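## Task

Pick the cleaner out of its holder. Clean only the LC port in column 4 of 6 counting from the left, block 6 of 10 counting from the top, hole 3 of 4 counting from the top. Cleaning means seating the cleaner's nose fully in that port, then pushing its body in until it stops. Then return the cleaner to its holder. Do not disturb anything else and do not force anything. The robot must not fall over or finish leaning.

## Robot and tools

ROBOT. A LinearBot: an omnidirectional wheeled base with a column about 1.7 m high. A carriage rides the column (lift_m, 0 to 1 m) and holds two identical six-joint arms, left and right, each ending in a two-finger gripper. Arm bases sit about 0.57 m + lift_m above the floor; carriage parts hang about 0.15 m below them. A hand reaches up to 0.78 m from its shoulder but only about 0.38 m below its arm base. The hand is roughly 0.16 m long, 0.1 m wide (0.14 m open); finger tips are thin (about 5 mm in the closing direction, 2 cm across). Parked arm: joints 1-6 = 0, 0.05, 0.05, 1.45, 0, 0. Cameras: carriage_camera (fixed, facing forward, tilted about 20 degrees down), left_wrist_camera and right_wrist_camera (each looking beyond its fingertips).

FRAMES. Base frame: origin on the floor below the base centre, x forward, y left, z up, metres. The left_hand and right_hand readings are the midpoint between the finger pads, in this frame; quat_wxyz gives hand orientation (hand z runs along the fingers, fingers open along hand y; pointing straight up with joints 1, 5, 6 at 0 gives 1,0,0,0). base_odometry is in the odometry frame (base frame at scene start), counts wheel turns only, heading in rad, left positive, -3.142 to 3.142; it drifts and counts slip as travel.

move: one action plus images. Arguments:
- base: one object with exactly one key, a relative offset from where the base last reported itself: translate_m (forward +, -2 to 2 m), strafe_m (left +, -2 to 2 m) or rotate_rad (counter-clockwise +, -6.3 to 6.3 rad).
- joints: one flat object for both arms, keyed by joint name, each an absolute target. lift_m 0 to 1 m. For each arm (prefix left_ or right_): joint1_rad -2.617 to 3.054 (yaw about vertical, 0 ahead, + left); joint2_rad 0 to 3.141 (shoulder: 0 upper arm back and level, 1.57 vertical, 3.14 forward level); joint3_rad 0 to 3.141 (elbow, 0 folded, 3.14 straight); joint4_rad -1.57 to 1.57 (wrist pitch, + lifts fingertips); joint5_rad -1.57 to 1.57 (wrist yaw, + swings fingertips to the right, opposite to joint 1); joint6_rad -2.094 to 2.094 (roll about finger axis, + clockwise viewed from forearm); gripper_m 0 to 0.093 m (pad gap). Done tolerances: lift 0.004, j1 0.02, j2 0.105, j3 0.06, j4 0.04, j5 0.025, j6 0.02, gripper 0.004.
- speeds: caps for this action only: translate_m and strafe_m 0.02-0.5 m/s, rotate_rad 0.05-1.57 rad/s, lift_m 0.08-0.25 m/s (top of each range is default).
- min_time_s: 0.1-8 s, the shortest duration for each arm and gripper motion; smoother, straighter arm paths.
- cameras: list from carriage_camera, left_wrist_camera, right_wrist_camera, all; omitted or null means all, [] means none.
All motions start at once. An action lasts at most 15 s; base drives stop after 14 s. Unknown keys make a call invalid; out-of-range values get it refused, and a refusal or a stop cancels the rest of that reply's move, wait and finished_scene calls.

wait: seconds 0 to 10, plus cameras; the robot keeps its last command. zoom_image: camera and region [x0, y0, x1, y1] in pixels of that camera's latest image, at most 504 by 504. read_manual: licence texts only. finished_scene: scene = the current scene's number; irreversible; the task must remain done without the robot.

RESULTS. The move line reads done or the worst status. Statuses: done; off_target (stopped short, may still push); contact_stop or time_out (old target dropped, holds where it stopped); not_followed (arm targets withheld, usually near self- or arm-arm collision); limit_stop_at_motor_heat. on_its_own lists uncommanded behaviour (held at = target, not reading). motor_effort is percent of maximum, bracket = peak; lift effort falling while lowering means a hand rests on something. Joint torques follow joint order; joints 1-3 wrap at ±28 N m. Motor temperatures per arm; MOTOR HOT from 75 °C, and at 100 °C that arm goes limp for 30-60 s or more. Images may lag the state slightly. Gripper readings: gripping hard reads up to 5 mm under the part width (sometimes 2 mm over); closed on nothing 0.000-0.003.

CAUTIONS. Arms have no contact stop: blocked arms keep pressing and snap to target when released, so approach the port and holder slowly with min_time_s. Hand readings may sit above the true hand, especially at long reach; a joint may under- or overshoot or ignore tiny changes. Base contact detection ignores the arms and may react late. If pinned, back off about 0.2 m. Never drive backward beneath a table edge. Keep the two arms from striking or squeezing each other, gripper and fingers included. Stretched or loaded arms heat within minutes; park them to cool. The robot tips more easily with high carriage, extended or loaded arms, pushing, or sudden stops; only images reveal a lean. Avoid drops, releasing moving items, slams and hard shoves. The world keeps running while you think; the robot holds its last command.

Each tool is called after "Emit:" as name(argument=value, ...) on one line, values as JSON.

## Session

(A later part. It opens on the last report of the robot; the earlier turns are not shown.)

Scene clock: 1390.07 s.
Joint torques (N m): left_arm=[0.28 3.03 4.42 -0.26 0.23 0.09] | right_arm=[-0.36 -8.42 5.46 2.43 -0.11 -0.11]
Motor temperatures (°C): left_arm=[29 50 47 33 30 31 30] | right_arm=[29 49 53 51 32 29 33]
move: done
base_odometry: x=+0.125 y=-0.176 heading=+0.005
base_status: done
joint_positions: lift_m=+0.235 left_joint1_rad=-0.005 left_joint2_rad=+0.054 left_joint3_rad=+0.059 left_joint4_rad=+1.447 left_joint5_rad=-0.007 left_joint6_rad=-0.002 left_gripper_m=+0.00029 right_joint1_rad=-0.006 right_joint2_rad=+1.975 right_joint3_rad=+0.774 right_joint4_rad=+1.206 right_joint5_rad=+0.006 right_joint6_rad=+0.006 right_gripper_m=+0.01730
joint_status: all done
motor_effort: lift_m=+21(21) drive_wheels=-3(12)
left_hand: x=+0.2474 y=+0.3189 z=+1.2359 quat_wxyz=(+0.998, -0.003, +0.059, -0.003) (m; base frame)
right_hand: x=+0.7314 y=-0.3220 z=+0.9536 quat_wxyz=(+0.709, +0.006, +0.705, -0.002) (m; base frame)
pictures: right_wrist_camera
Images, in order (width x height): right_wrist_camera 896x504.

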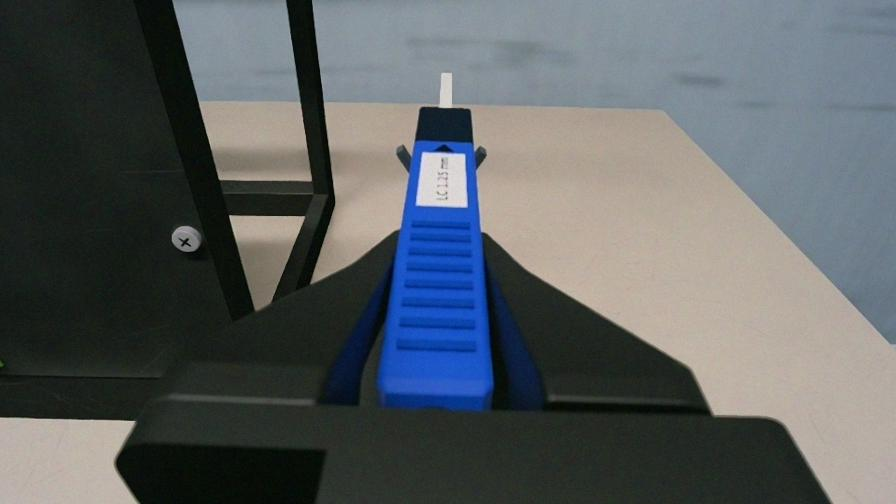

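Emit:
move(joints={"right_joint1_rad": 0.0045}, min_time_s=0.6, cameras=["right_wrist_camera"])

Emit:
zoom_image(camera="right_wrist_camera", region=[340, 60, 560, 280])

Scene clock: 1396.00 s.
Joint torques (N m): left_arm=[0.36 3.04 4.4 -0.25 0.24 0.1] | right_arm=[0.61 -8.39 5.45 2.42 -0.1 -0.11]
Motor temperatures (°C): left_arm=[29 50 47 33 30 31 30] | right_arm=[29 49 53 51 32 29 33]
move: done
base_odometry: x=+0.125 y=-0.176 heading=+0.005
base_status: not commanded
joint_positions: lift_m=+0.235 left_joint1_rad=-0.005 left_joint2_rad=+0.054 left_joint3_rad=+0.059 left_joint4_rad=+1.447 left_joint5_rad=-0.007 left_joint6_rad=-0.002 left_gripper_m=+0.00029 right_joint1_rad=-0.001 right_joint2_rad=+1.975 right_joint3_rad=+0.774 right_joint4_rad=+1.206 right_joint5_rad=+0.006 right_joint6_rad=+0.006 right_gripper_m=+0.01730
joint_status: all done
motor_effort: lift_m=+20(21) drive_wheels=+1(1)
left_hand: x=+0.2474 y=+0.3189 z=+1.2359 quat_wxyz=(+0.998, -0.003, +0.059, -0.003) (m; base frame)
right_hand: x=+0.7314 y=-0.3192 z=+0.9536 quat_wxyz=(+0.709, +0.004, +0.705, +0.000) (m; base frame)
pictures: right_wrist_camera
Images, in order (width x height): right_wrist_camera 896x504.

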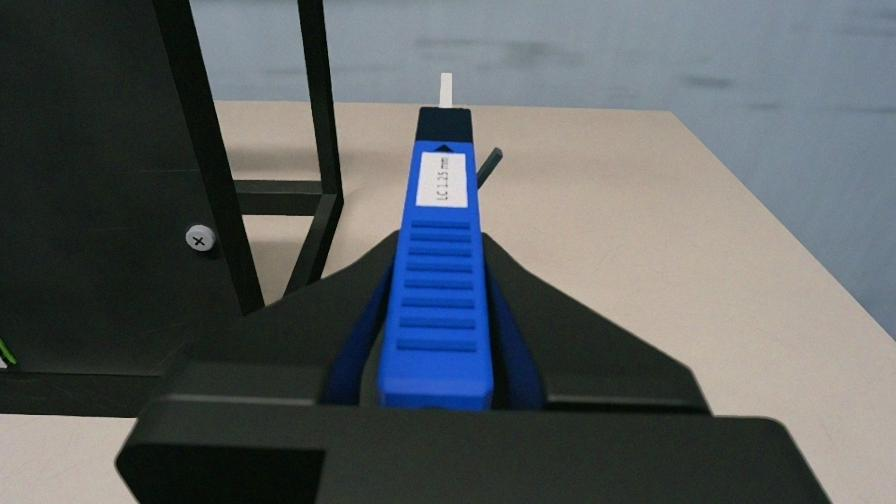

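Scaled by 2.291 from the camera's 896x504 image, which has a finer 1280x720 frame.

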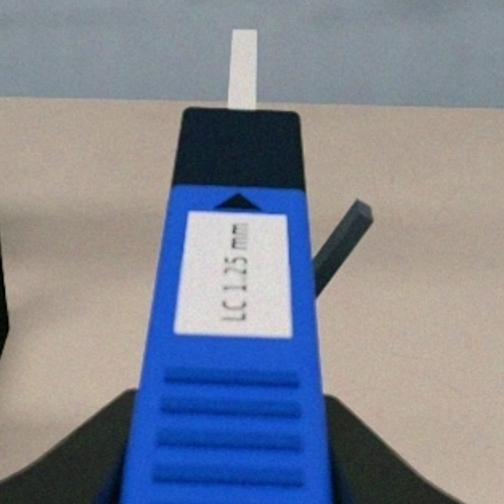

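Emit:
move(joints={"right_joint1_rad": -0.007}, min_time_s=0.6, cameras=["right_wrist_camera"])

Emit:
zoom_image(camera="right_wrist_camera", region=[340, 60, 560, 280])

Scene clock: 1406.00 s.
Joint torques (N m): left_arm=[0.31 2.95 4.4 -0.28 0.24 0.1] | right_arm=[-0.38 -8.38 5.48 2.42 -0.11 -0.11]
Motor temperatures (°C): left_arm=[29 50 47 33 30 31 30] | right_arm=[29 49 52 52 32 29 33]
move: done
base_odometry: x=+0.125 y=-0.176 heading=+0.005
base_status: not commanded
joint_positions: lift_m=+0.235 left_joint1_rad=-0.005 left_joint2_rad=+0.054 left_joint3_rad=+0.059 left_joint4_rad=+1.447 left_joint5_rad=-0.007 left_joint6_rad=-0.002 left_gripper_m=+0.00029 right_joint1_rad=-0.001 right_joint2_rad=+1.975 right_joint3_rad=+0.774 right_joint4_rad=+1.206 right_joint5_rad=+0.006 right_joint6_rad=+0.006 right_gripper_m=+0.01730
joint_status: all done
motor_effort: lift_m=+20(21) drive_wheels=+1(1)
left_hand: x=+0.2474 y=+0.3189 z=+1.2359 quat_wxyz=(+0.998, -0.003, +0.059, -0.003) (m; base frame)
right_hand: x=+0.7314 y=-0.3192 z=+0.9536 quat_wxyz=(+0.709, +0.004, +0.705, +0.000) (m; base frame)
pictures: right_wrist_camera
Images, in order (width x height): right_wrist_camera 896x504.

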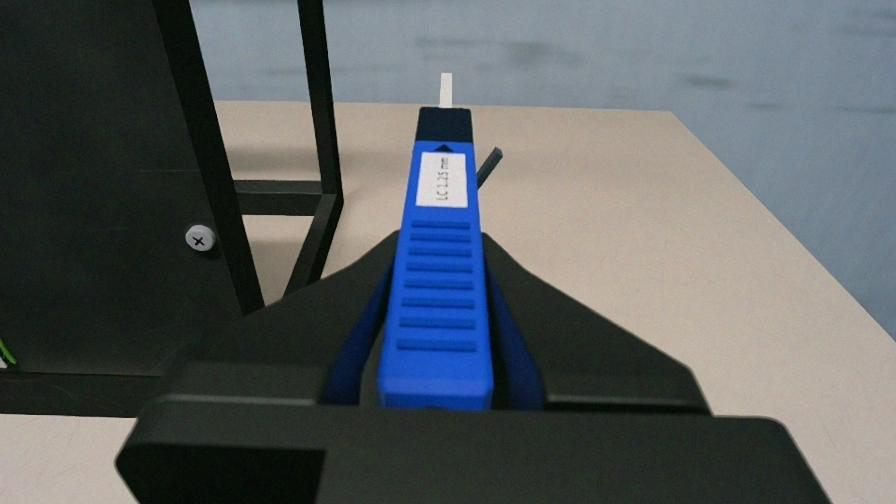

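Scaled by 2.291 from the camera's 896x504 image, which has a finer 1280x720 frame.

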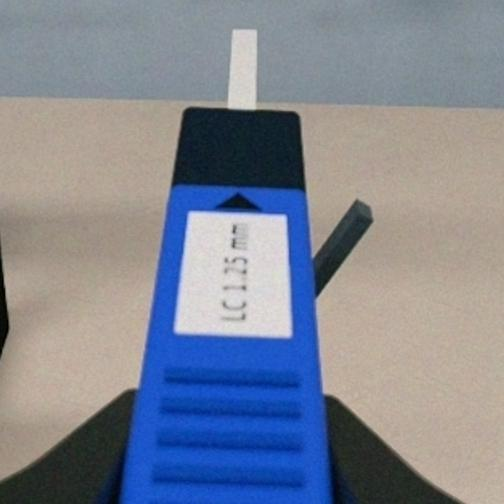

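Emit:
move(joints={"right_joint1_rad": -0.0105}, min_time_s=0.6, cameras=["right_wrist_camera"])

Emit:
zoom_image(camera="right_wrist_camera", region=[340, 60, 560, 280])

Scene clock: 1409.47 s.
Joint torques (N m): left_arm=[0.31 3.02 4.41 -0.26 0.24 0.09] | right_arm=[-0.51 -8.36 5.45 2.42 -0.11 -0.11]
Motor temperatures (°C): left_arm=[29 50 47 33 30 31 30] | right_arm=[29 49 52 52 32 29 33]
move: done
base_odometry: x=+0.125 y=-0.176 heading=+0.005
base_status: not commanded
joint_positions: lift_m=+0.235 left_joint1_rad=-0.005 left_joint2_rad=+0.054 left_joint3_rad=+0.059 left_joint4_rad=+1.447 left_joint5_rad=-0.007 left_joint6_rad=-0.002 left_gripper_m=+0.00029 right_joint1_rad=-0.004 right_joint2_rad=+1.975 right_joint3_rad=+0.774 right_joint4_rad=+1.206 right_joint5_rad=+0.006 right_joint6_rad=+0.006 right_gripper_m=+0.01730
joint_status: all done
motor_effort: lift_m=+20(21) drive_wheels=+1(1)
left_hand: x=+0.2474 y=+0.3189 z=+1.2359 quat_wxyz=(+0.998, -0.003, +0.059, -0.003) (m; base frame)
right_hand: x=+0.7314 y=-0.3210 z=+0.9536 quat_wxyz=(+0.709, +0.006, +0.705, -0.001) (m; base frame)
pictures: right_wrist_camera
Images, in order (width x height): right_wrist_camera 896x504.

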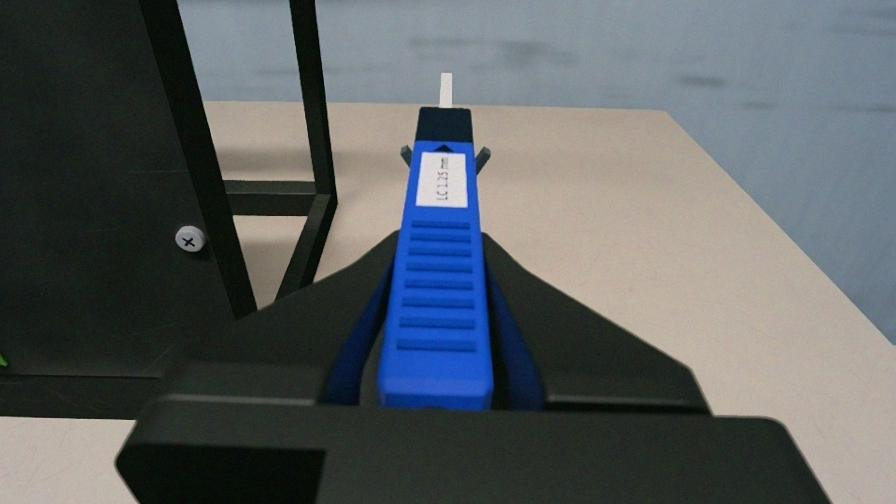

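Scaled by 2.291 from the camera's 896x504 image, which has a finer 1280x720 frame.

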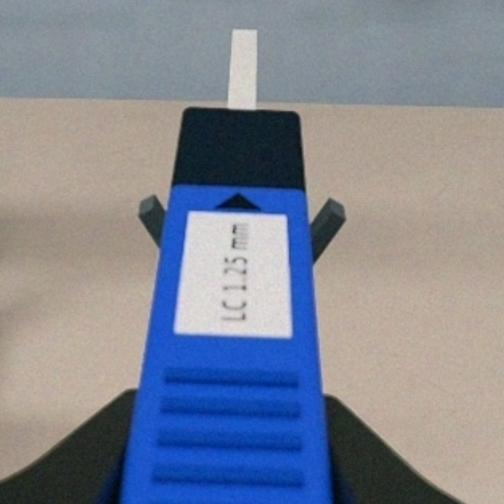

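Emit:
move(joints={"lift_m": 0.215}, speeds={"lift_m": 0.08}, cameras=["right_wrist_camera"])

Emit:
zoom_image(camera="right_wrist_camera", region=[340, 40, 560, 260])

Scene clock: 1432.50 s.
Joint torques (N m): left_arm=[0.29 3.04 4.42 -0.26 0.23 0.1] | right_arm=[-0.4 -8.36 5.46 2.43 -0.11 -0.11]
Motor temperatures (°C): left_arm=[29 49 47 32 30 31 30] | right_arm=[29 49 52 53 32 29 33]
move: done
base_odometry: x=+0.125 y=-0.176 heading=+0.005
base_status: not commanded
joint_positions: lift_m=+0.215 left_joint1_rad=-0.005 left_joint2_rad=+0.054 left_joint3_rad=+0.059 left_joint4_rad=+1.447 left_joint5_rad=-0.007 left_joint6_rad=-0.002 left_gripper_m=+0.00029 right_joint1_rad=-0.004 right_joint2_rad=+1.975 right_joint3_rad=+0.774 right_joint4_rad=+1.205 right_joint5_rad=+0.006 right_joint6_rad=+0.006 right_gripper_m=+0.01730
joint_status: all done
motor_effort: lift_m=+20(21) drive_wheels=-3(3)
left_hand: x=+0.2474 y=+0.3189 z=+1.2159 quat_wxyz=(+0.998, -0.003, +0.059, -0.003) (m; base frame)
right_hand: x=+0.7314 y=-0.3210 z=+0.9333 quat_wxyz=(+0.708, +0.006, +0.706, -0.001) (m; base frame)
pictures: right_wrist_camera
Images, in order (width x height): right_wrist_camera 896x504.

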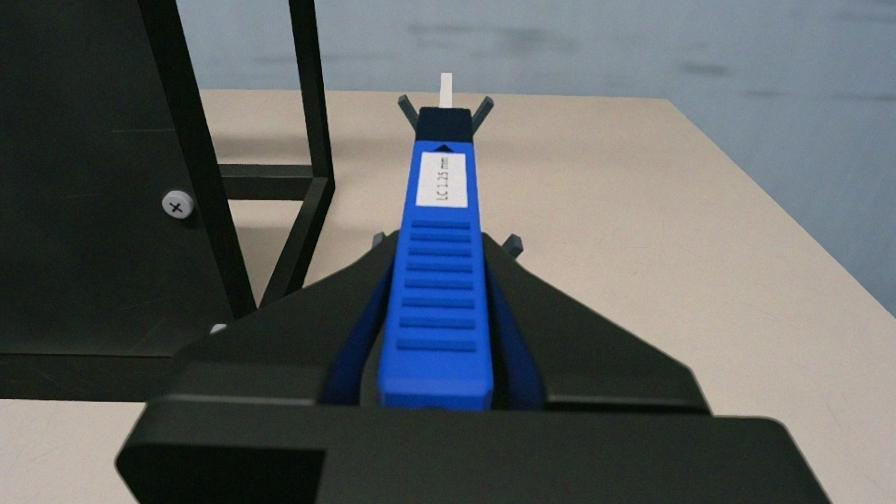

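Scaled by 2.291 from the camera's 896x504 image, which has a finer 1280x720 frame.

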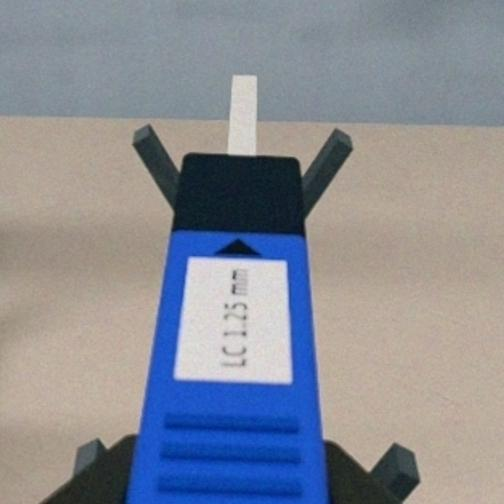

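Emit:
move(joints={"right_joint1_rad": -0.018, "right_joint5_rad": -0.017}, min_time_s=0.8, cameras=["right_wrist_camera"])

Emit:
zoom_image(camera="right_wrist_camera", region=[340, 40, 560, 260])

Scene clock: 1443.73 s.
Joint torques (N m): left_arm=[0.31 3.06 4.38 -0.27 0.22 0.1] | right_arm=[-0.38 -8.36 5.46 2.43 -0.15 -0.11]
Motor temperatures (°C): left_arm=[29 49 47 32 30 31 30] | right_arm=[29 49 52 53 32 29 33]
move: done
base_odometry: x=+0.125 y=-0.176 heading=+0.005
base_status: not commanded
joint_positions: lift_m=+0.215 left_joint1_rad=-0.005 left_joint2_rad=+0.054 left_joint3_rad=+0.059 left_joint4_rad=+1.447 left_joint5_rad=-0.007 left_joint6_rad=-0.002 left_gripper_m=+0.00029 right_joint1_rad=-0.012 right_joint2_rad=+1.975 right_joint3_rad=+0.774 right_joint4_rad=+1.205 right_joint5_rad=-0.007 right_joint6_rad=+0.006 right_gripper_m=+0.01730
joint_status: all done
motor_effort: lift_m=+21(21) drive_wheels=+1(1)
left_hand: x=+0.2474 y=+0.3189 z=+1.2159 quat_wxyz=(+0.998, -0.003, +0.059, -0.003) (m; base frame)
right_hand: x=+0.7314 y=-0.3229 z=+0.9333 quat_wxyz=(+0.708, +0.004, +0.706, +0.000) (m; base frame)
pictures: right_wrist_camera
Images, in order (width x height): right_wrist_camera 896x504.

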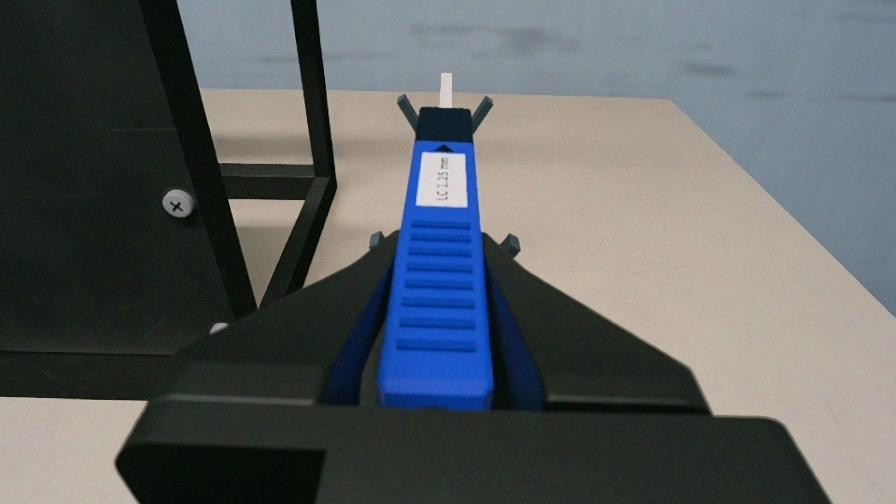

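Scaled by 2.291 from the camera's 896x504 image, which has a finer 1280x720 frame.

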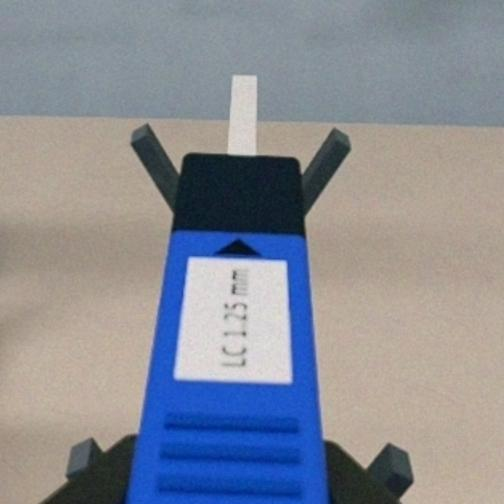

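Emit:
move(joints={"right_joint1_rad": -0.0235, "right_joint5_rad": -0.028}, min_time_s=0.8, cameras=["right_wrist_camera"])

Emit:
zoom_image(camera="right_wrist_camera", region=[340, 40, 560, 260])

Scene clock: 1461.43 s.
Joint torques (N m): left_arm=[0.31 3.02 4.41 -0.26 0.22 0.1] | right_arm=[-0.38 -8.38 5.45 2.42 -0.14 -0.11]
Motor temperatures (°C): left_arm=[29 49 46 32 30 31 30] | right_arm=[29 49 52 54 32 29 33]
move: done
base_odometry: x=+0.125 y=-0.176 heading=+0.005
base_status: not commanded
joint_positions: lift_m=+0.215 left_joint1_rad=-0.005 left_joint2_rad=+0.054 left_joint3_rad=+0.059 left_joint4_rad=+1.447 left_joint5_rad=-0.007 left_joint6_rad=-0.002 left_gripper_m=+0.00029 right_joint1_rad=-0.017 right_joint2_rad=+1.975 right_joint3_rad=+0.774 right_joint4_rad=+1.205 right_joint5_rad=-0.018 right_joint6_rad=+0.006 right_gripper_m=+0.01730
joint_status: all done
motor_effort: lift_m=+21(21) drive_wheels=+1(1)
left_hand: x=+0.2474 y=+0.3189 z=+1.2159 quat_wxyz=(+0.998, -0.003, +0.059, -0.003) (m; base frame)
right_hand: x=+0.7314 y=-0.3235 z=+0.9333 quat_wxyz=(+0.708, +0.002, +0.706, +0.003) (m; base frame)
pictures: right_wrist_camera
Images, in order (width x height): right_wrist_camera 896x504.

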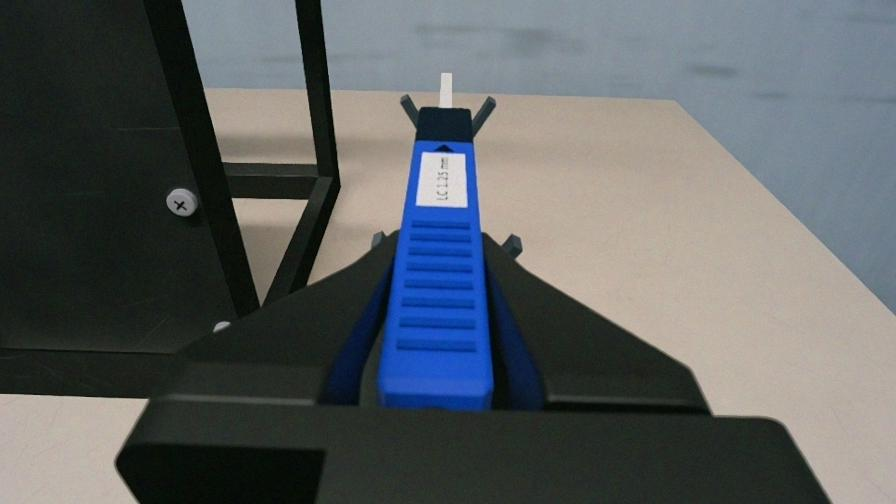

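Scaled by 2.291 from the camera's 896x504 image, which has a finer 1280x720 frame.

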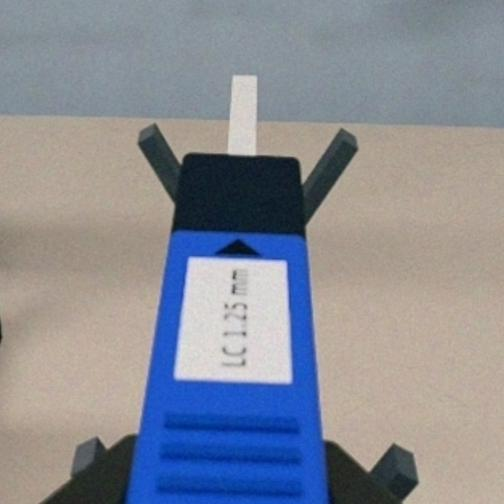

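Emit:
move(joints={"right_joint1_rad": -0.0265}, min_time_s=0.5, cameras=[])

Emit:
move(joints={"lift_m": 0.208}, speeds={"lift_m": 0.08}, cameras=["right_wrist_camera"])

Emit:
zoom_image(camera="right_wrist_camera", region=[340, 30, 560, 250])

Scene clock: 1468.30 s.
Joint torques (N m): left_arm=[0.31 3.02 4.37 -0.27 0.24 0.1] | right_arm=[-0.43 -8.35 5.45 2.43 -0.15 -0.11]
Motor temperatures (°C): left_arm=[29 49 46 32 30 31 30] | right_arm=[29 49 52 54 32 29 33]
move: done
base_odometry: x=+0.125 y=-0.176 heading=+0.005
base_status: not commanded
joint_positions: lift_m=+0.215 left_joint1_rad=-0.005 left_joint2_rad=+0.054 left_joint3_rad=+0.059 left_joint4_rad=+1.447 left_joint5_rad=-0.007 left_joint6_rad=-0.002 left_gripper_m=+0.00029 right_joint1_rad=-0.021 right_joint2_rad=+1.975 right_joint3_rad=+0.774 right_joint4_rad=+1.205 right_joint5_rad=-0.019 right_joint6_rad=+0.006 right_gripper_m=+0.01730
joint_status: all done
motor_effort: lift_m=+20(21) drive_wheels=+1(1)
left_hand: x=+0.2474 y=+0.3189 z=+1.2159 quat_wxyz=(+0.998, -0.003, +0.059, -0.003) (m; base frame)
right_hand: x=+0.7313 y=-0.3252 z=+0.9333 quat_wxyz=(+0.708, +0.003, +0.706, +0.002) (m; base frame)
pictures: none
No camera images: "cameras" was empty.

Scene clock: 1468.77 s.
Joint torques (N m): left_arm=[0.27 3.08 4.37 -0.27 0.24 0.09] | right_arm=[-0.4 -8.38 5.44 2.45 -0.14 -0.11]
Motor temperatures (°C): left_arm=[29 49 46 32 30 31 30] | right_arm=[29 49 52 54 32 29 33]
move: done
base_odometry: x=+0.125 y=-0.176 heading=+0.005
base_status: not commanded
joint_positions: lift_m=+0.208 left_joint1_rad=-0.005 left_joint2_rad=+0.053 left_joint3_rad=+0.059 left_joint4_rad=+1.447 left_joint5_rad=-0.007 left_joint6_rad=-0.002 left_gripper_m=+0.00029 right_joint1_rad=-0.021 right_joint2_rad=+1.975 right_joint3_rad=+0.774 right_joint4_rad=+1.203 right_joint5_rad=-0.020 right_joint6_rad=+0.006 right_gripper_m=+0.01730
joint_status: all done
motor_effort: lift_m=+20(21) drive_wheels=-2(3)
left_hand: x=+0.2473 y=+0.3189 z=+1.2089 quat_wxyz=(+0.998, -0.003, +0.059, -0.003) (m; base frame)
right_hand: x=+0.7313 y=-0.3251 z=+0.9256 quat_wxyz=(+0.708, +0.003, +0.707, +0.002) (m; base frame)
pictures: right_wrist_camera
Images, in order (width x height): right_wrist_camera 896x504.

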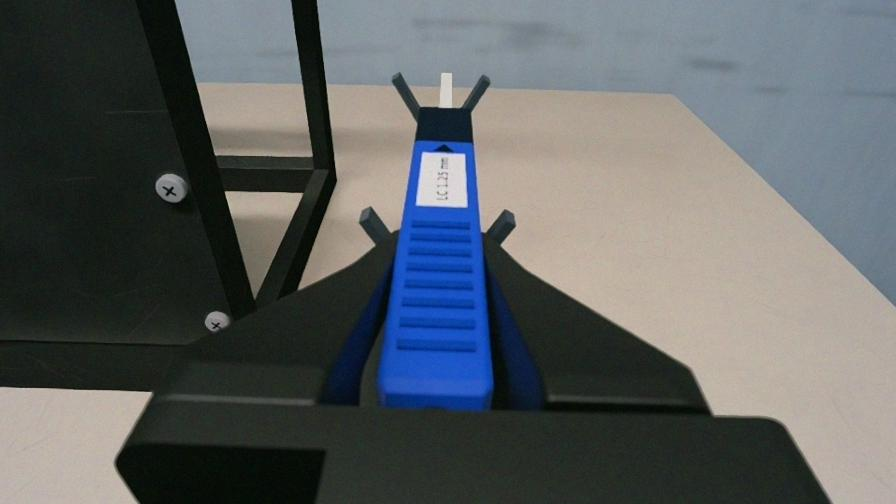

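Scaled by 2.291 from the camera's 896x504 image, which has a finer 1280x720 frame.

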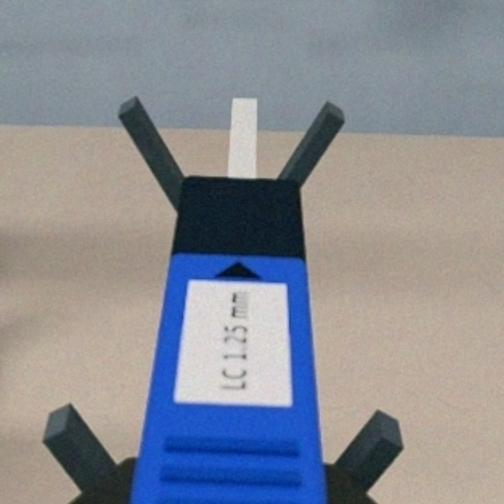

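Emit:
move(joints={"right_joint5_rad": -0.0355}, min_time_s=0.5, cameras=["right_wrist_camera"])

Emit:
zoom_image(camera="right_wrist_camera", region=[340, 30, 560, 250])

Scene clock: 1473.73 s.
Joint torques (N m): left_arm=[0.31 3.03 4.46 -0.27 0.23 0.1] | right_arm=[-0.35 -8.4 5.45 2.45 -0.16 -0.11]
Motor temperatures (°C): left_arm=[29 48 46 32 30 31 30] | right_arm=[29 49 51 54 32 29 33]
move: done
base_odometry: x=+0.125 y=-0.176 heading=+0.005
base_status: not commanded
joint_positions: lift_m=+0.208 left_joint1_rad=-0.005 left_joint2_rad=+0.053 left_joint3_rad=+0.059 left_joint4_rad=+1.447 left_joint5_rad=-0.007 left_joint6_rad=-0.002 left_gripper_m=+0.00029 right_joint1_rad=-0.021 right_joint2_rad=+1.975 right_joint3_rad=+0.774 right_joint4_rad=+1.203 right_joint5_rad=-0.026 right_joint6_rad=+0.006 right_gripper_m=+0.01730
joint_status: all done
motor_effort: lift_m=+20(20) drive_wheels=+1(1)
left_hand: x=+0.2473 y=+0.3189 z=+1.2089 quat_wxyz=(+0.998, -0.003, +0.059, -0.003) (m; base frame)
right_hand: x=+0.7313 y=-0.3240 z=+0.9256 quat_wxyz=(+0.708, +0.000, +0.707, +0.004) (m; base frame)
pictures: right_wrist_camera
Images, in order (width x height): right_wrist_camera 896x504.

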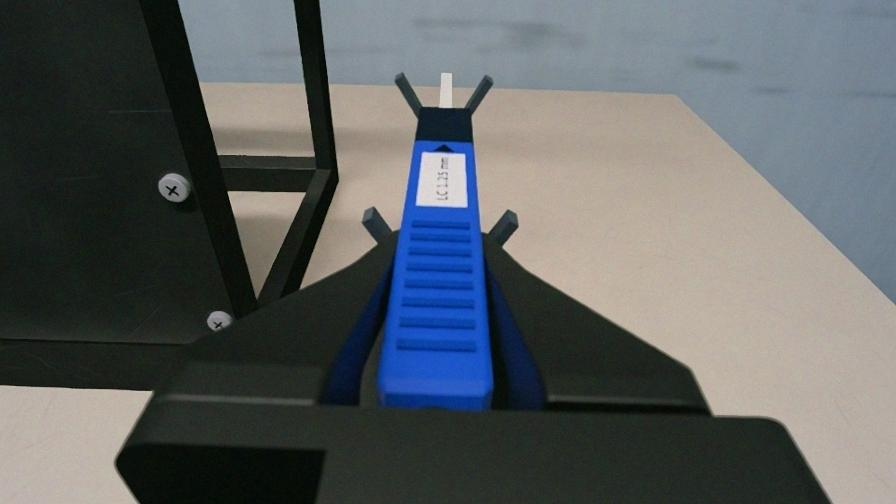

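Scaled by 2.291 from the camera's 896x504 image, which has a finer 1280x720 frame.

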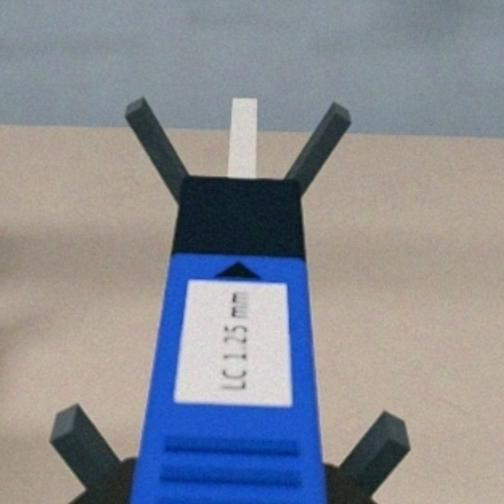

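Emit:
move(joints={"right_joint5_rad": -0.042}, min_time_s=0.5, cameras=["right_wrist_camera"])

Emit:
zoom_image(camera="right_wrist_camera", region=[340, 30, 560, 250])

Scene clock: 1476.73 s.
Joint torques (N m): left_arm=[0.32 3.03 4.4 -0.26 0.22 0.1] | right_arm=[-0.39 -8.4 5.46 2.45 -0.14 -0.11]
Motor temperatures (°C): left_arm=[29 48 46 32 30 31 30] | right_arm=[29 49 51 55 32 29 33]
move: done
base_odometry: x=+0.125 y=-0.176 heading=+0.005
base_status: not commanded
joint_positions: lift_m=+0.208 left_joint1_rad=-0.005 left_joint2_rad=+0.053 left_joint3_rad=+0.059 left_joint4_rad=+1.447 left_joint5_rad=-0.007 left_joint6_rad=-0.002 left_gripper_m=+0.00029 right_joint1_rad=-0.021 right_joint2_rad=+1.975 right_joint3_rad=+0.774 right_joint4_rad=+1.203 right_joint5_rad=-0.033 right_joint6_rad=+0.006 right_gripper_m=+0.01730
joint_status: all done
motor_effort: lift_m=+20(20) drive_wheels=+1(1)
left_hand: x=+0.2473 y=+0.3189 z=+1.2089 quat_wxyz=(+0.998, -0.003, +0.059, -0.003) (m; base frame)
right_hand: x=+0.7313 y=-0.3229 z=+0.9256 quat_wxyz=(+0.708, -0.002, +0.707, +0.006) (m; base frame)
pictures: right_wrist_camera
Images, in order (width x height): right_wrist_camera 896x504.

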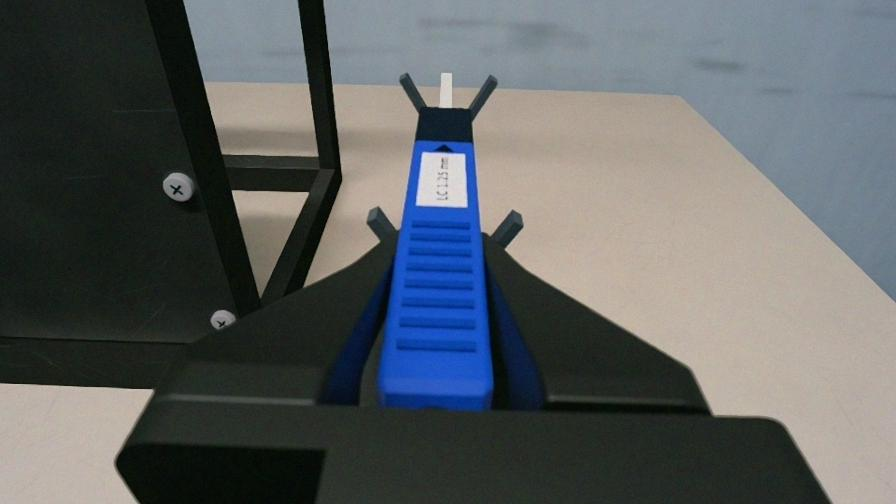

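Scaled by 2.291 from the camera's 896x504 image, which has a finer 1280x720 frame.

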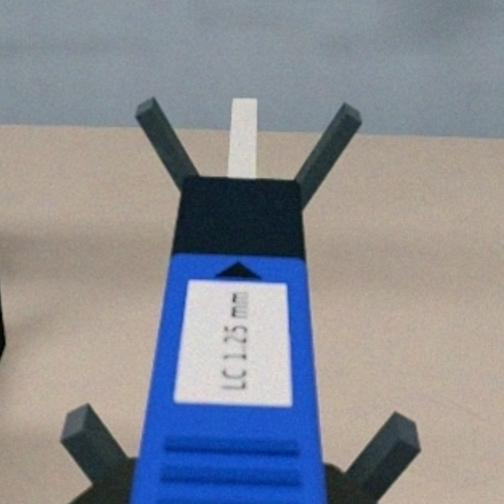

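Emit:
move(joints={"lift_m": 0.204}, speeds={"lift_m": 0.08}, cameras=["right_wrist_camera"])

Emit:
zoom_image(camera="right_wrist_camera", region=[340, 30, 560, 250])

Scene clock: 1481.10 s.
Joint torques (N m): left_arm=[0.28 3.12 4.45 -0.24 0.22 0.09] | right_arm=[-0.35 -8.39 5.48 2.42 -0.14 -0.11]
Motor temperatures (°C): left_arm=[29 48 46 32 30 31 30] | right_arm=[29 49 51 55 32 29 33]
move: done
base_odometry: x=+0.125 y=-0.176 heading=+0.005
base_status: not commanded
joint_positions: lift_m=+0.204 left_joint1_rad=-0.005 left_joint2_rad=+0.053 left_joint3_rad=+0.058 left_joint4_rad=+1.447 left_joint5_rad=-0.007 left_joint6_rad=-0.002 left_gripper_m=+0.00029 right_joint1_rad=-0.021 right_joint2_rad=+1.976 right_joint3_rad=+0.774 right_joint4_rad=+1.205 right_joint5_rad=-0.033 right_joint6_rad=+0.006 right_gripper_m=+0.01730
joint_status: all done
motor_effort: lift_m=+20(21) drive_wheels=-3(3)
left_hand: x=+0.2474 y=+0.3189 z=+1.2047 quat_wxyz=(+0.998, -0.003, +0.059, -0.003) (m; base frame)
right_hand: x=+0.7313 y=-0.3230 z=+0.9218 quat_wxyz=(+0.708, -0.002, +0.706, +0.006) (m; base frame)
pictures: right_wrist_camera
Images, in order (width x height): right_wrist_camera 896x504.

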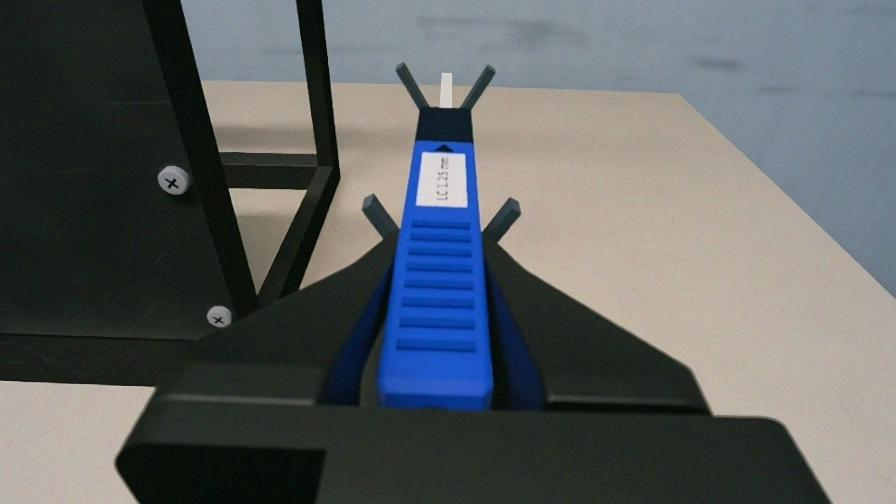

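Scaled by 2.291 from the camera's 896x504 image, which has a finer 1280x720 frame.

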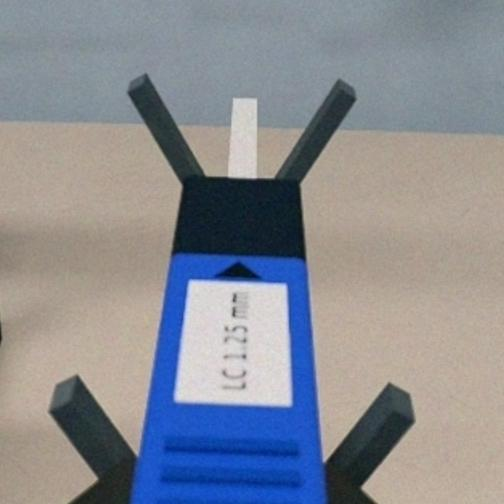

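Emit:
move(joints={"lift_m": 0.2022}, speeds={"lift_m": 0.08}, cameras=["right_wrist_camera"])

Emit:
zoom_image(camera="right_wrist_camera", region=[340, 30, 560, 250])

Scene clock: 1486.13 s.
Joint torques (N m): left_arm=[0.29 3.07 4.49 -0.26 0.23 0.09] | right_arm=[-0.35 -8.36 5.48 2.39 -0.14 -0.11]
Motor temperatures (°C): left_arm=[29 48 46 32 30 31 30] | right_arm=[29 48 51 55 32 29 33]
move: done
base_odometry: x=+0.125 y=-0.176 heading=+0.005
base_status: not commanded
joint_positions: lift_m=+0.203 left_joint1_rad=-0.005 left_joint2_rad=+0.053 left_joint3_rad=+0.058 left_joint4_rad=+1.447 left_joint5_rad=-0.007 left_joint6_rad=-0.002 left_gripper_m=+0.00029 right_joint1_rad=-0.021 right_joint2_rad=+1.976 right_joint3_rad=+0.774 right_joint4_rad=+1.208 right_joint5_rad=-0.033 right_joint6_rad=+0.006 right_gripper_m=+0.01730
joint_status: all done
motor_effort: lift_m=+19(20) drive_wheels=-2(3)
left_hand: x=+0.2474 y=+0.3189 z=+1.2030 quat_wxyz=(+0.998, -0.003, +0.059, -0.003) (m; base frame)
right_hand: x=+0.7313 y=-0.3230 z=+0.9210 quat_wxyz=(+0.709, -0.002, +0.705, +0.006) (m; base frame)
pictures: right_wrist_camera
Images, in order (width x height): right_wrist_camera 896x504.

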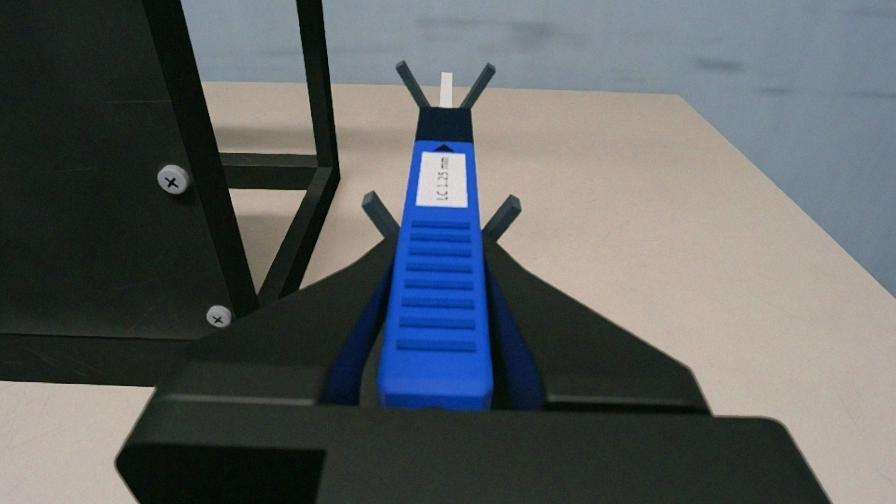

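Scaled by 2.291 from the camera's 896x504 image, which has a finer 1280x720 frame.

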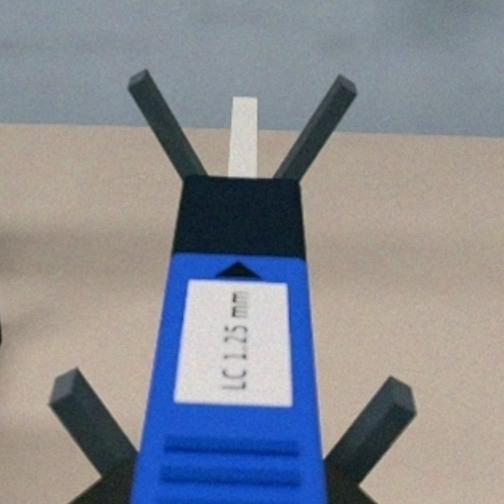

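Emit:
move(joints={"lift_m": 0.2012}, speeds={"lift_m": 0.08}, cameras=["right_wrist_camera"])

Emit:
zoom_image(camera="right_wrist_camera", region=[340, 30, 560, 250])

Scene clock: 1491.57 s.
Joint torques (N m): left_arm=[0.35 3.12 4.49 -0.29 0.23 0.11] | right_arm=[-0.36 -8.51 5.46 2.39 -0.14 -0.11]
Motor temperatures (°C): left_arm=[29 48 46 32 30 31 30] | right_arm=[29 48 51 54 32 29 33]
move: done
base_odometry: x=+0.125 y=-0.176 heading=+0.005
base_status: not commanded
joint_positions: lift_m=+0.202 left_joint1_rad=-0.005 left_joint2_rad=+0.052 left_joint3_rad=+0.058 left_joint4_rad=+1.447 left_joint5_rad=-0.007 left_joint6_rad=-0.002 left_gripper_m=+0.00029 right_joint1_rad=-0.021 right_joint2_rad=+1.976 right_joint3_rad=+0.774 right_joint4_rad=+1.211 right_joint5_rad=-0.034 right_joint6_rad=+0.006 right_gripper_m=+0.01730
joint_status: all done
motor_effort: lift_m=+20(20) drive_wheels=+1(2)
left_hand: x=+0.2474 y=+0.3189 z=+1.2019 quat_wxyz=(+0.998, -0.003, +0.059, -0.003) (m; base frame)
right_hand: x=+0.7313 y=-0.3229 z=+0.9207 quat_wxyz=(+0.710, -0.002, +0.704, +0.007) (m; base frame)
pictures: right_wrist_camera
Images, in order (width x height): right_wrist_camera 896x504.

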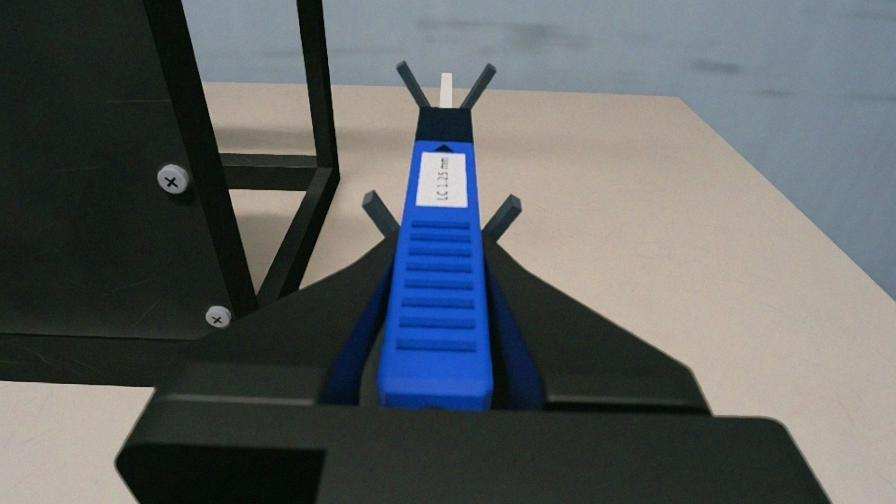

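Scaled by 2.291 from the camera's 896x504 image, which has a finer 1280x720 frame.

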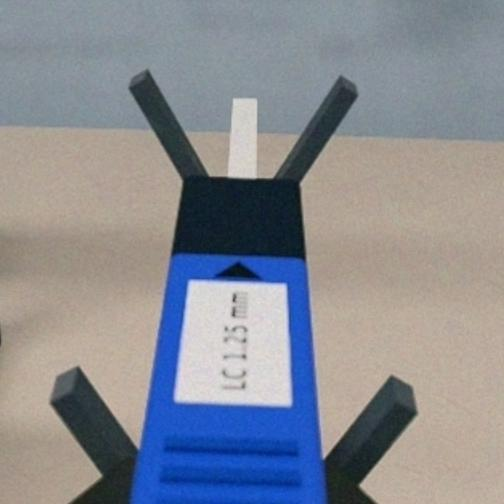

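Emit:
move(joints={"right_gripper_m": 0.0186}, min_time_s=0.6, cameras=[])

Emit:
move(joints={"right_gripper_m": 0.022}, min_time_s=2, cameras=["right_wrist_camera"])

Emit:
zoom_image(camera="right_wrist_camera", region=[340, 30, 560, 250])

Scene clock: 1496.63 s.
Joint torques (N m): left_arm=[0.28 3.11 4.51 -0.25 0.23 0.11] | right_arm=[-0.35 -8.43 5.46 2.36 -0.14 -0.11]
Motor temperatures (°C): left_arm=[29 48 46 32 30 31 30] | right_arm=[29 48 51 53 32 29 33]
move: done
base_odometry: x=+0.125 y=-0.176 heading=+0.005
base_status: not commanded
joint_positions: lift_m=+0.202 left_joint1_rad=-0.005 left_joint2_rad=+0.052 left_joint3_rad=+0.058 left_joint4_rad=+1.447 left_joint5_rad=-0.007 left_joint6_rad=-0.002 left_gripper_m=+0.00029 right_joint1_rad=-0.021 right_joint2_rad=+1.976 right_joint3_rad=+0.774 right_joint4_rad=+1.211 right_joint5_rad=-0.034 right_joint6_rad=+0.006 right_gripper_m=+0.01869
joint_status: all done
motor_effort: lift_m=+19(20) drive_wheels=-2(2)
left_hand: x=+0.2474 y=+0.3189 z=+1.2019 quat_wxyz=(+0.998, -0.003, +0.059, -0.003) (m; base frame)
right_hand: x=+0.7313 y=-0.3229 z=+0.9207 quat_wxyz=(+0.710, -0.002, +0.704, +0.007) (m; base frame)
pictures: none
No camera images: "cameras" was empty.

Scene clock: 1498.93 s.
Joint torques (N m): left_arm=[0.32 3.11 4.48 -0.28 0.23 0.11] | right_arm=[-0.35 -8.42 5.46 2.36 -0.14 -0.11]
Motor temperatures (°C): left_arm=[29 48 47 32 30 31 30] | right_arm=[29 48 51 53 32 29 33]
move: done
base_odometry: x=+0.125 y=-0.176 heading=+0.005
base_status: not commanded
joint_positions: lift_m=+0.202 left_joint1_rad=-0.005 left_joint2_rad=+0.052 left_joint3_rad=+0.058 left_joint4_rad=+1.447 left_joint5_rad=-0.007 left_joint6_rad=-0.002 left_gripper_m=+0.00029 right_joint1_rad=-0.021 right_joint2_rad=+1.976 right_joint3_rad=+0.774 right_joint4_rad=+1.211 right_joint5_rad=-0.034 right_joint6_rad=+0.006 right_gripper_m=+0.02193
joint_status: all done
motor_effort: lift_m=+19(20) drive_wheels=-2(2)
left_hand: x=+0.2474 y=+0.3189 z=+1.2019 quat_wxyz=(+0.998, -0.003, +0.059, -0.003) (m; base frame)
right_hand: x=+0.7313 y=-0.3229 z=+0.9207 quat_wxyz=(+0.710, -0.002, +0.704, +0.007) (m; base frame)
pictures: right_wrist_camera
Images, in order (width x height): right_wrist_camera 896x504.

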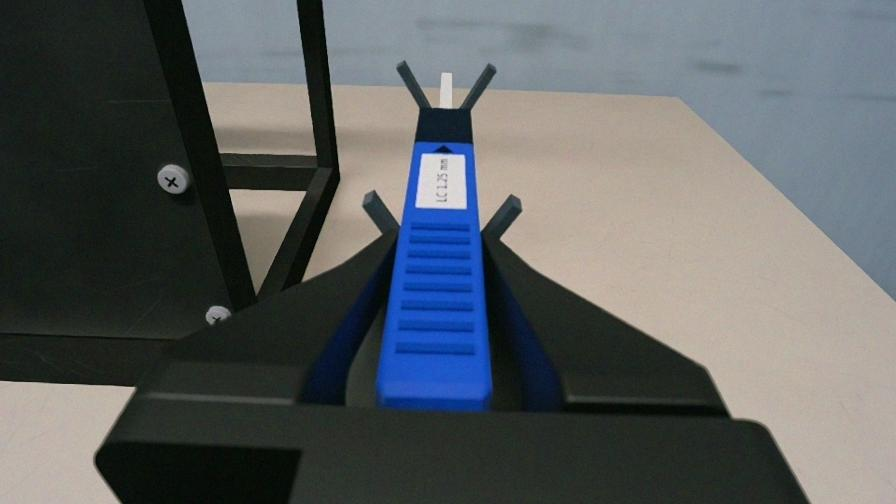

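Scaled by 2.291 from the camera's 896x504 image, which has a finer 1280x720 frame.

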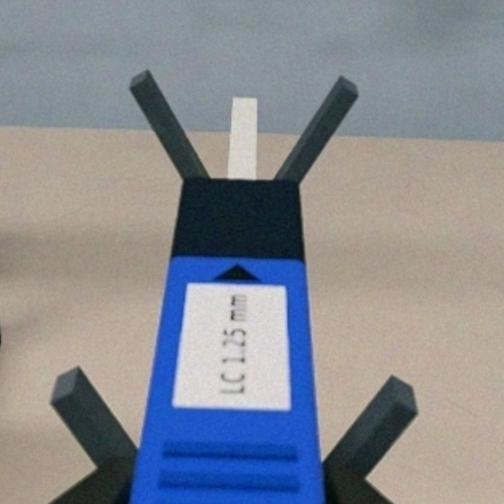

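Emit:
move(joints={"right_gripper_m": 0.06}, min_time_s=2, cameras=["right_wrist_camera"])

Scene clock: 1505.70 s.
Joint torques (N m): left_arm=[0.24 3.07 4.48 -0.27 0.22 0.09] | right_arm=[-0.35 -8.43 5.44 2.37 -0.14 -0.11]
Motor temperatures (°C): left_arm=[29 48 47 31 30 31 30] | right_arm=[29 48 51 52 32 29 32]
move: done
base_odometry: x=+0.125 y=-0.176 heading=+0.005
base_status: not commanded
joint_positions: lift_m=+0.202 left_joint1_rad=-0.005 left_joint2_rad=+0.052 left_joint3_rad=+0.058 left_joint4_rad=+1.447 left_joint5_rad=-0.007 left_joint6_rad=-0.002 left_gripper_m=+0.00029 right_joint1_rad=-0.021 right_joint2_rad=+1.976 right_joint3_rad=+0.774 right_joint4_rad=+1.211 right_joint5_rad=-0.034 right_joint6_rad=+0.006 right_gripper_m=+0.05993
joint_status: all done
motor_effort: lift_m=+19(20) drive_wheels=-2(2)
left_hand: x=+0.2474 y=+0.3189 z=+1.2019 quat_wxyz=(+0.998, -0.003, +0.059, -0.003) (m; base frame)
right_hand: x=+0.7313 y=-0.3229 z=+0.9207 quat_wxyz=(+0.710, -0.002, +0.704, +0.007) (m; base frame)
pictures: right_wrist_camera
Images, in order (width x height): right_wrist_camera 896x504.

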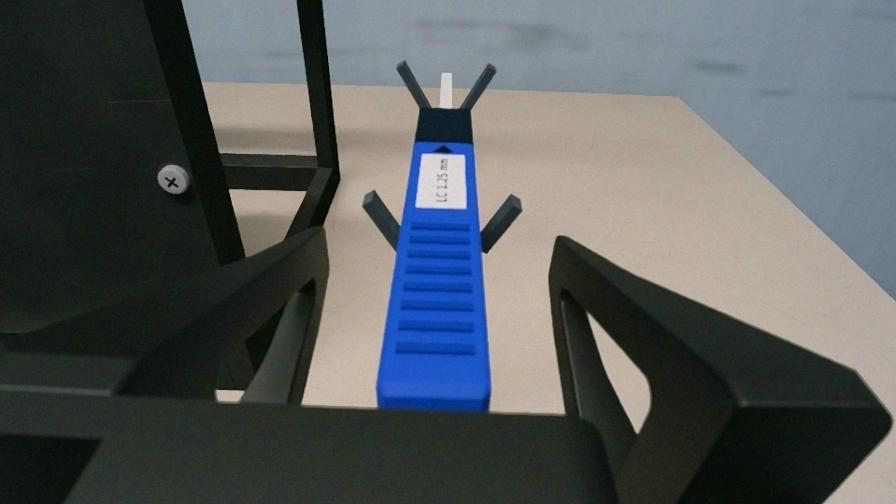

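Emit:
move(base={"translate_m": -0.14}, speeds={"translate_m": 0.06}, cameras=["right_wrist_camera"])

Emit:
zoom_image(camera="right_wrist_camera", region=[340, 0, 560, 220])

Scene clock: 1512.67 s.
Joint torques (N m): left_arm=[0.35 3.12 4.48 -0.27 0.22 0.1] | right_arm=[-0.35 -8.43 5.44 2.36 -0.14 -0.11]
Motor temperatures (°C): left_arm=[29 48 47 31 30 31 30] | right_arm=[29 48 51 52 32 29 32]
move: done
base_odometry: x=-0.015 y=-0.177 heading=+0.005
base_status: done
joint_positions: lift_m=+0.202 left_joint1_rad=-0.005 left_joint2_rad=+0.052 left_joint3_rad=+0.058 left_joint4_rad=+1.447 left_joint5_rad=-0.007 left_joint6_rad=-0.002 left_gripper_m=+0.00029 right_joint1_rad=-0.021 right_joint2_rad=+1.976 right_joint3_rad=+0.774 right_joint4_rad=+1.211 right_joint5_rad=-0.034 right_joint6_rad=+0.006 right_gripper_m=+0.05993
joint_status: not commanded
motor_effort: lift_m=+20(20) drive_wheels=-3(14)
left_hand: x=+0.2474 y=+0.3189 z=+1.2019 quat_wxyz=(+0.998, -0.003, +0.059, -0.003) (m; base frame)
right_hand: x=+0.7313 y=-0.3229 z=+0.9207 quat_wxyz=(+0.710, -0.002, +0.704, +0.007) (m; base frame)
pictures: right_wrist_camera
Images, in order (width x height): right_wrist_camera 896x504.

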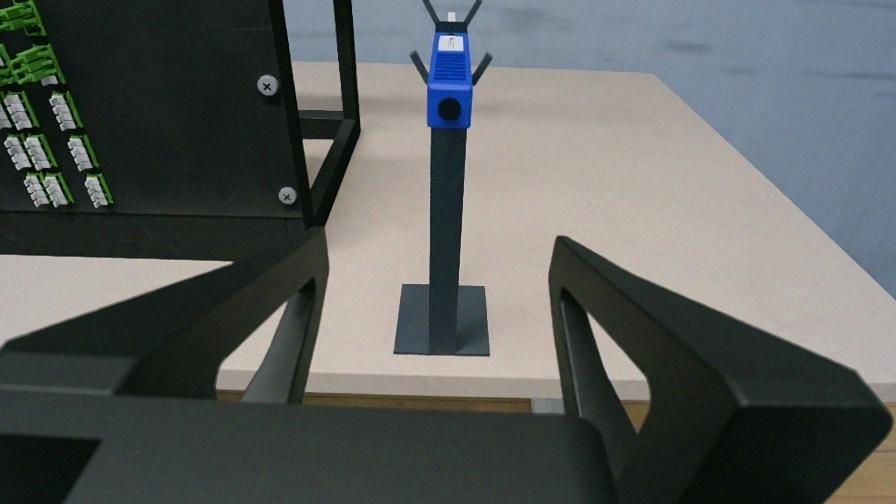

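Scaled by 2.291 from the camera's 896x504 image, which has a finer 1280x720 frame.

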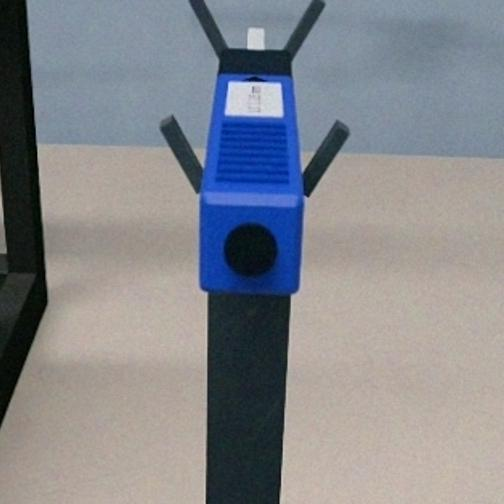

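Emit:
finished_scene(scene=1)

The scene is finished: the task was done.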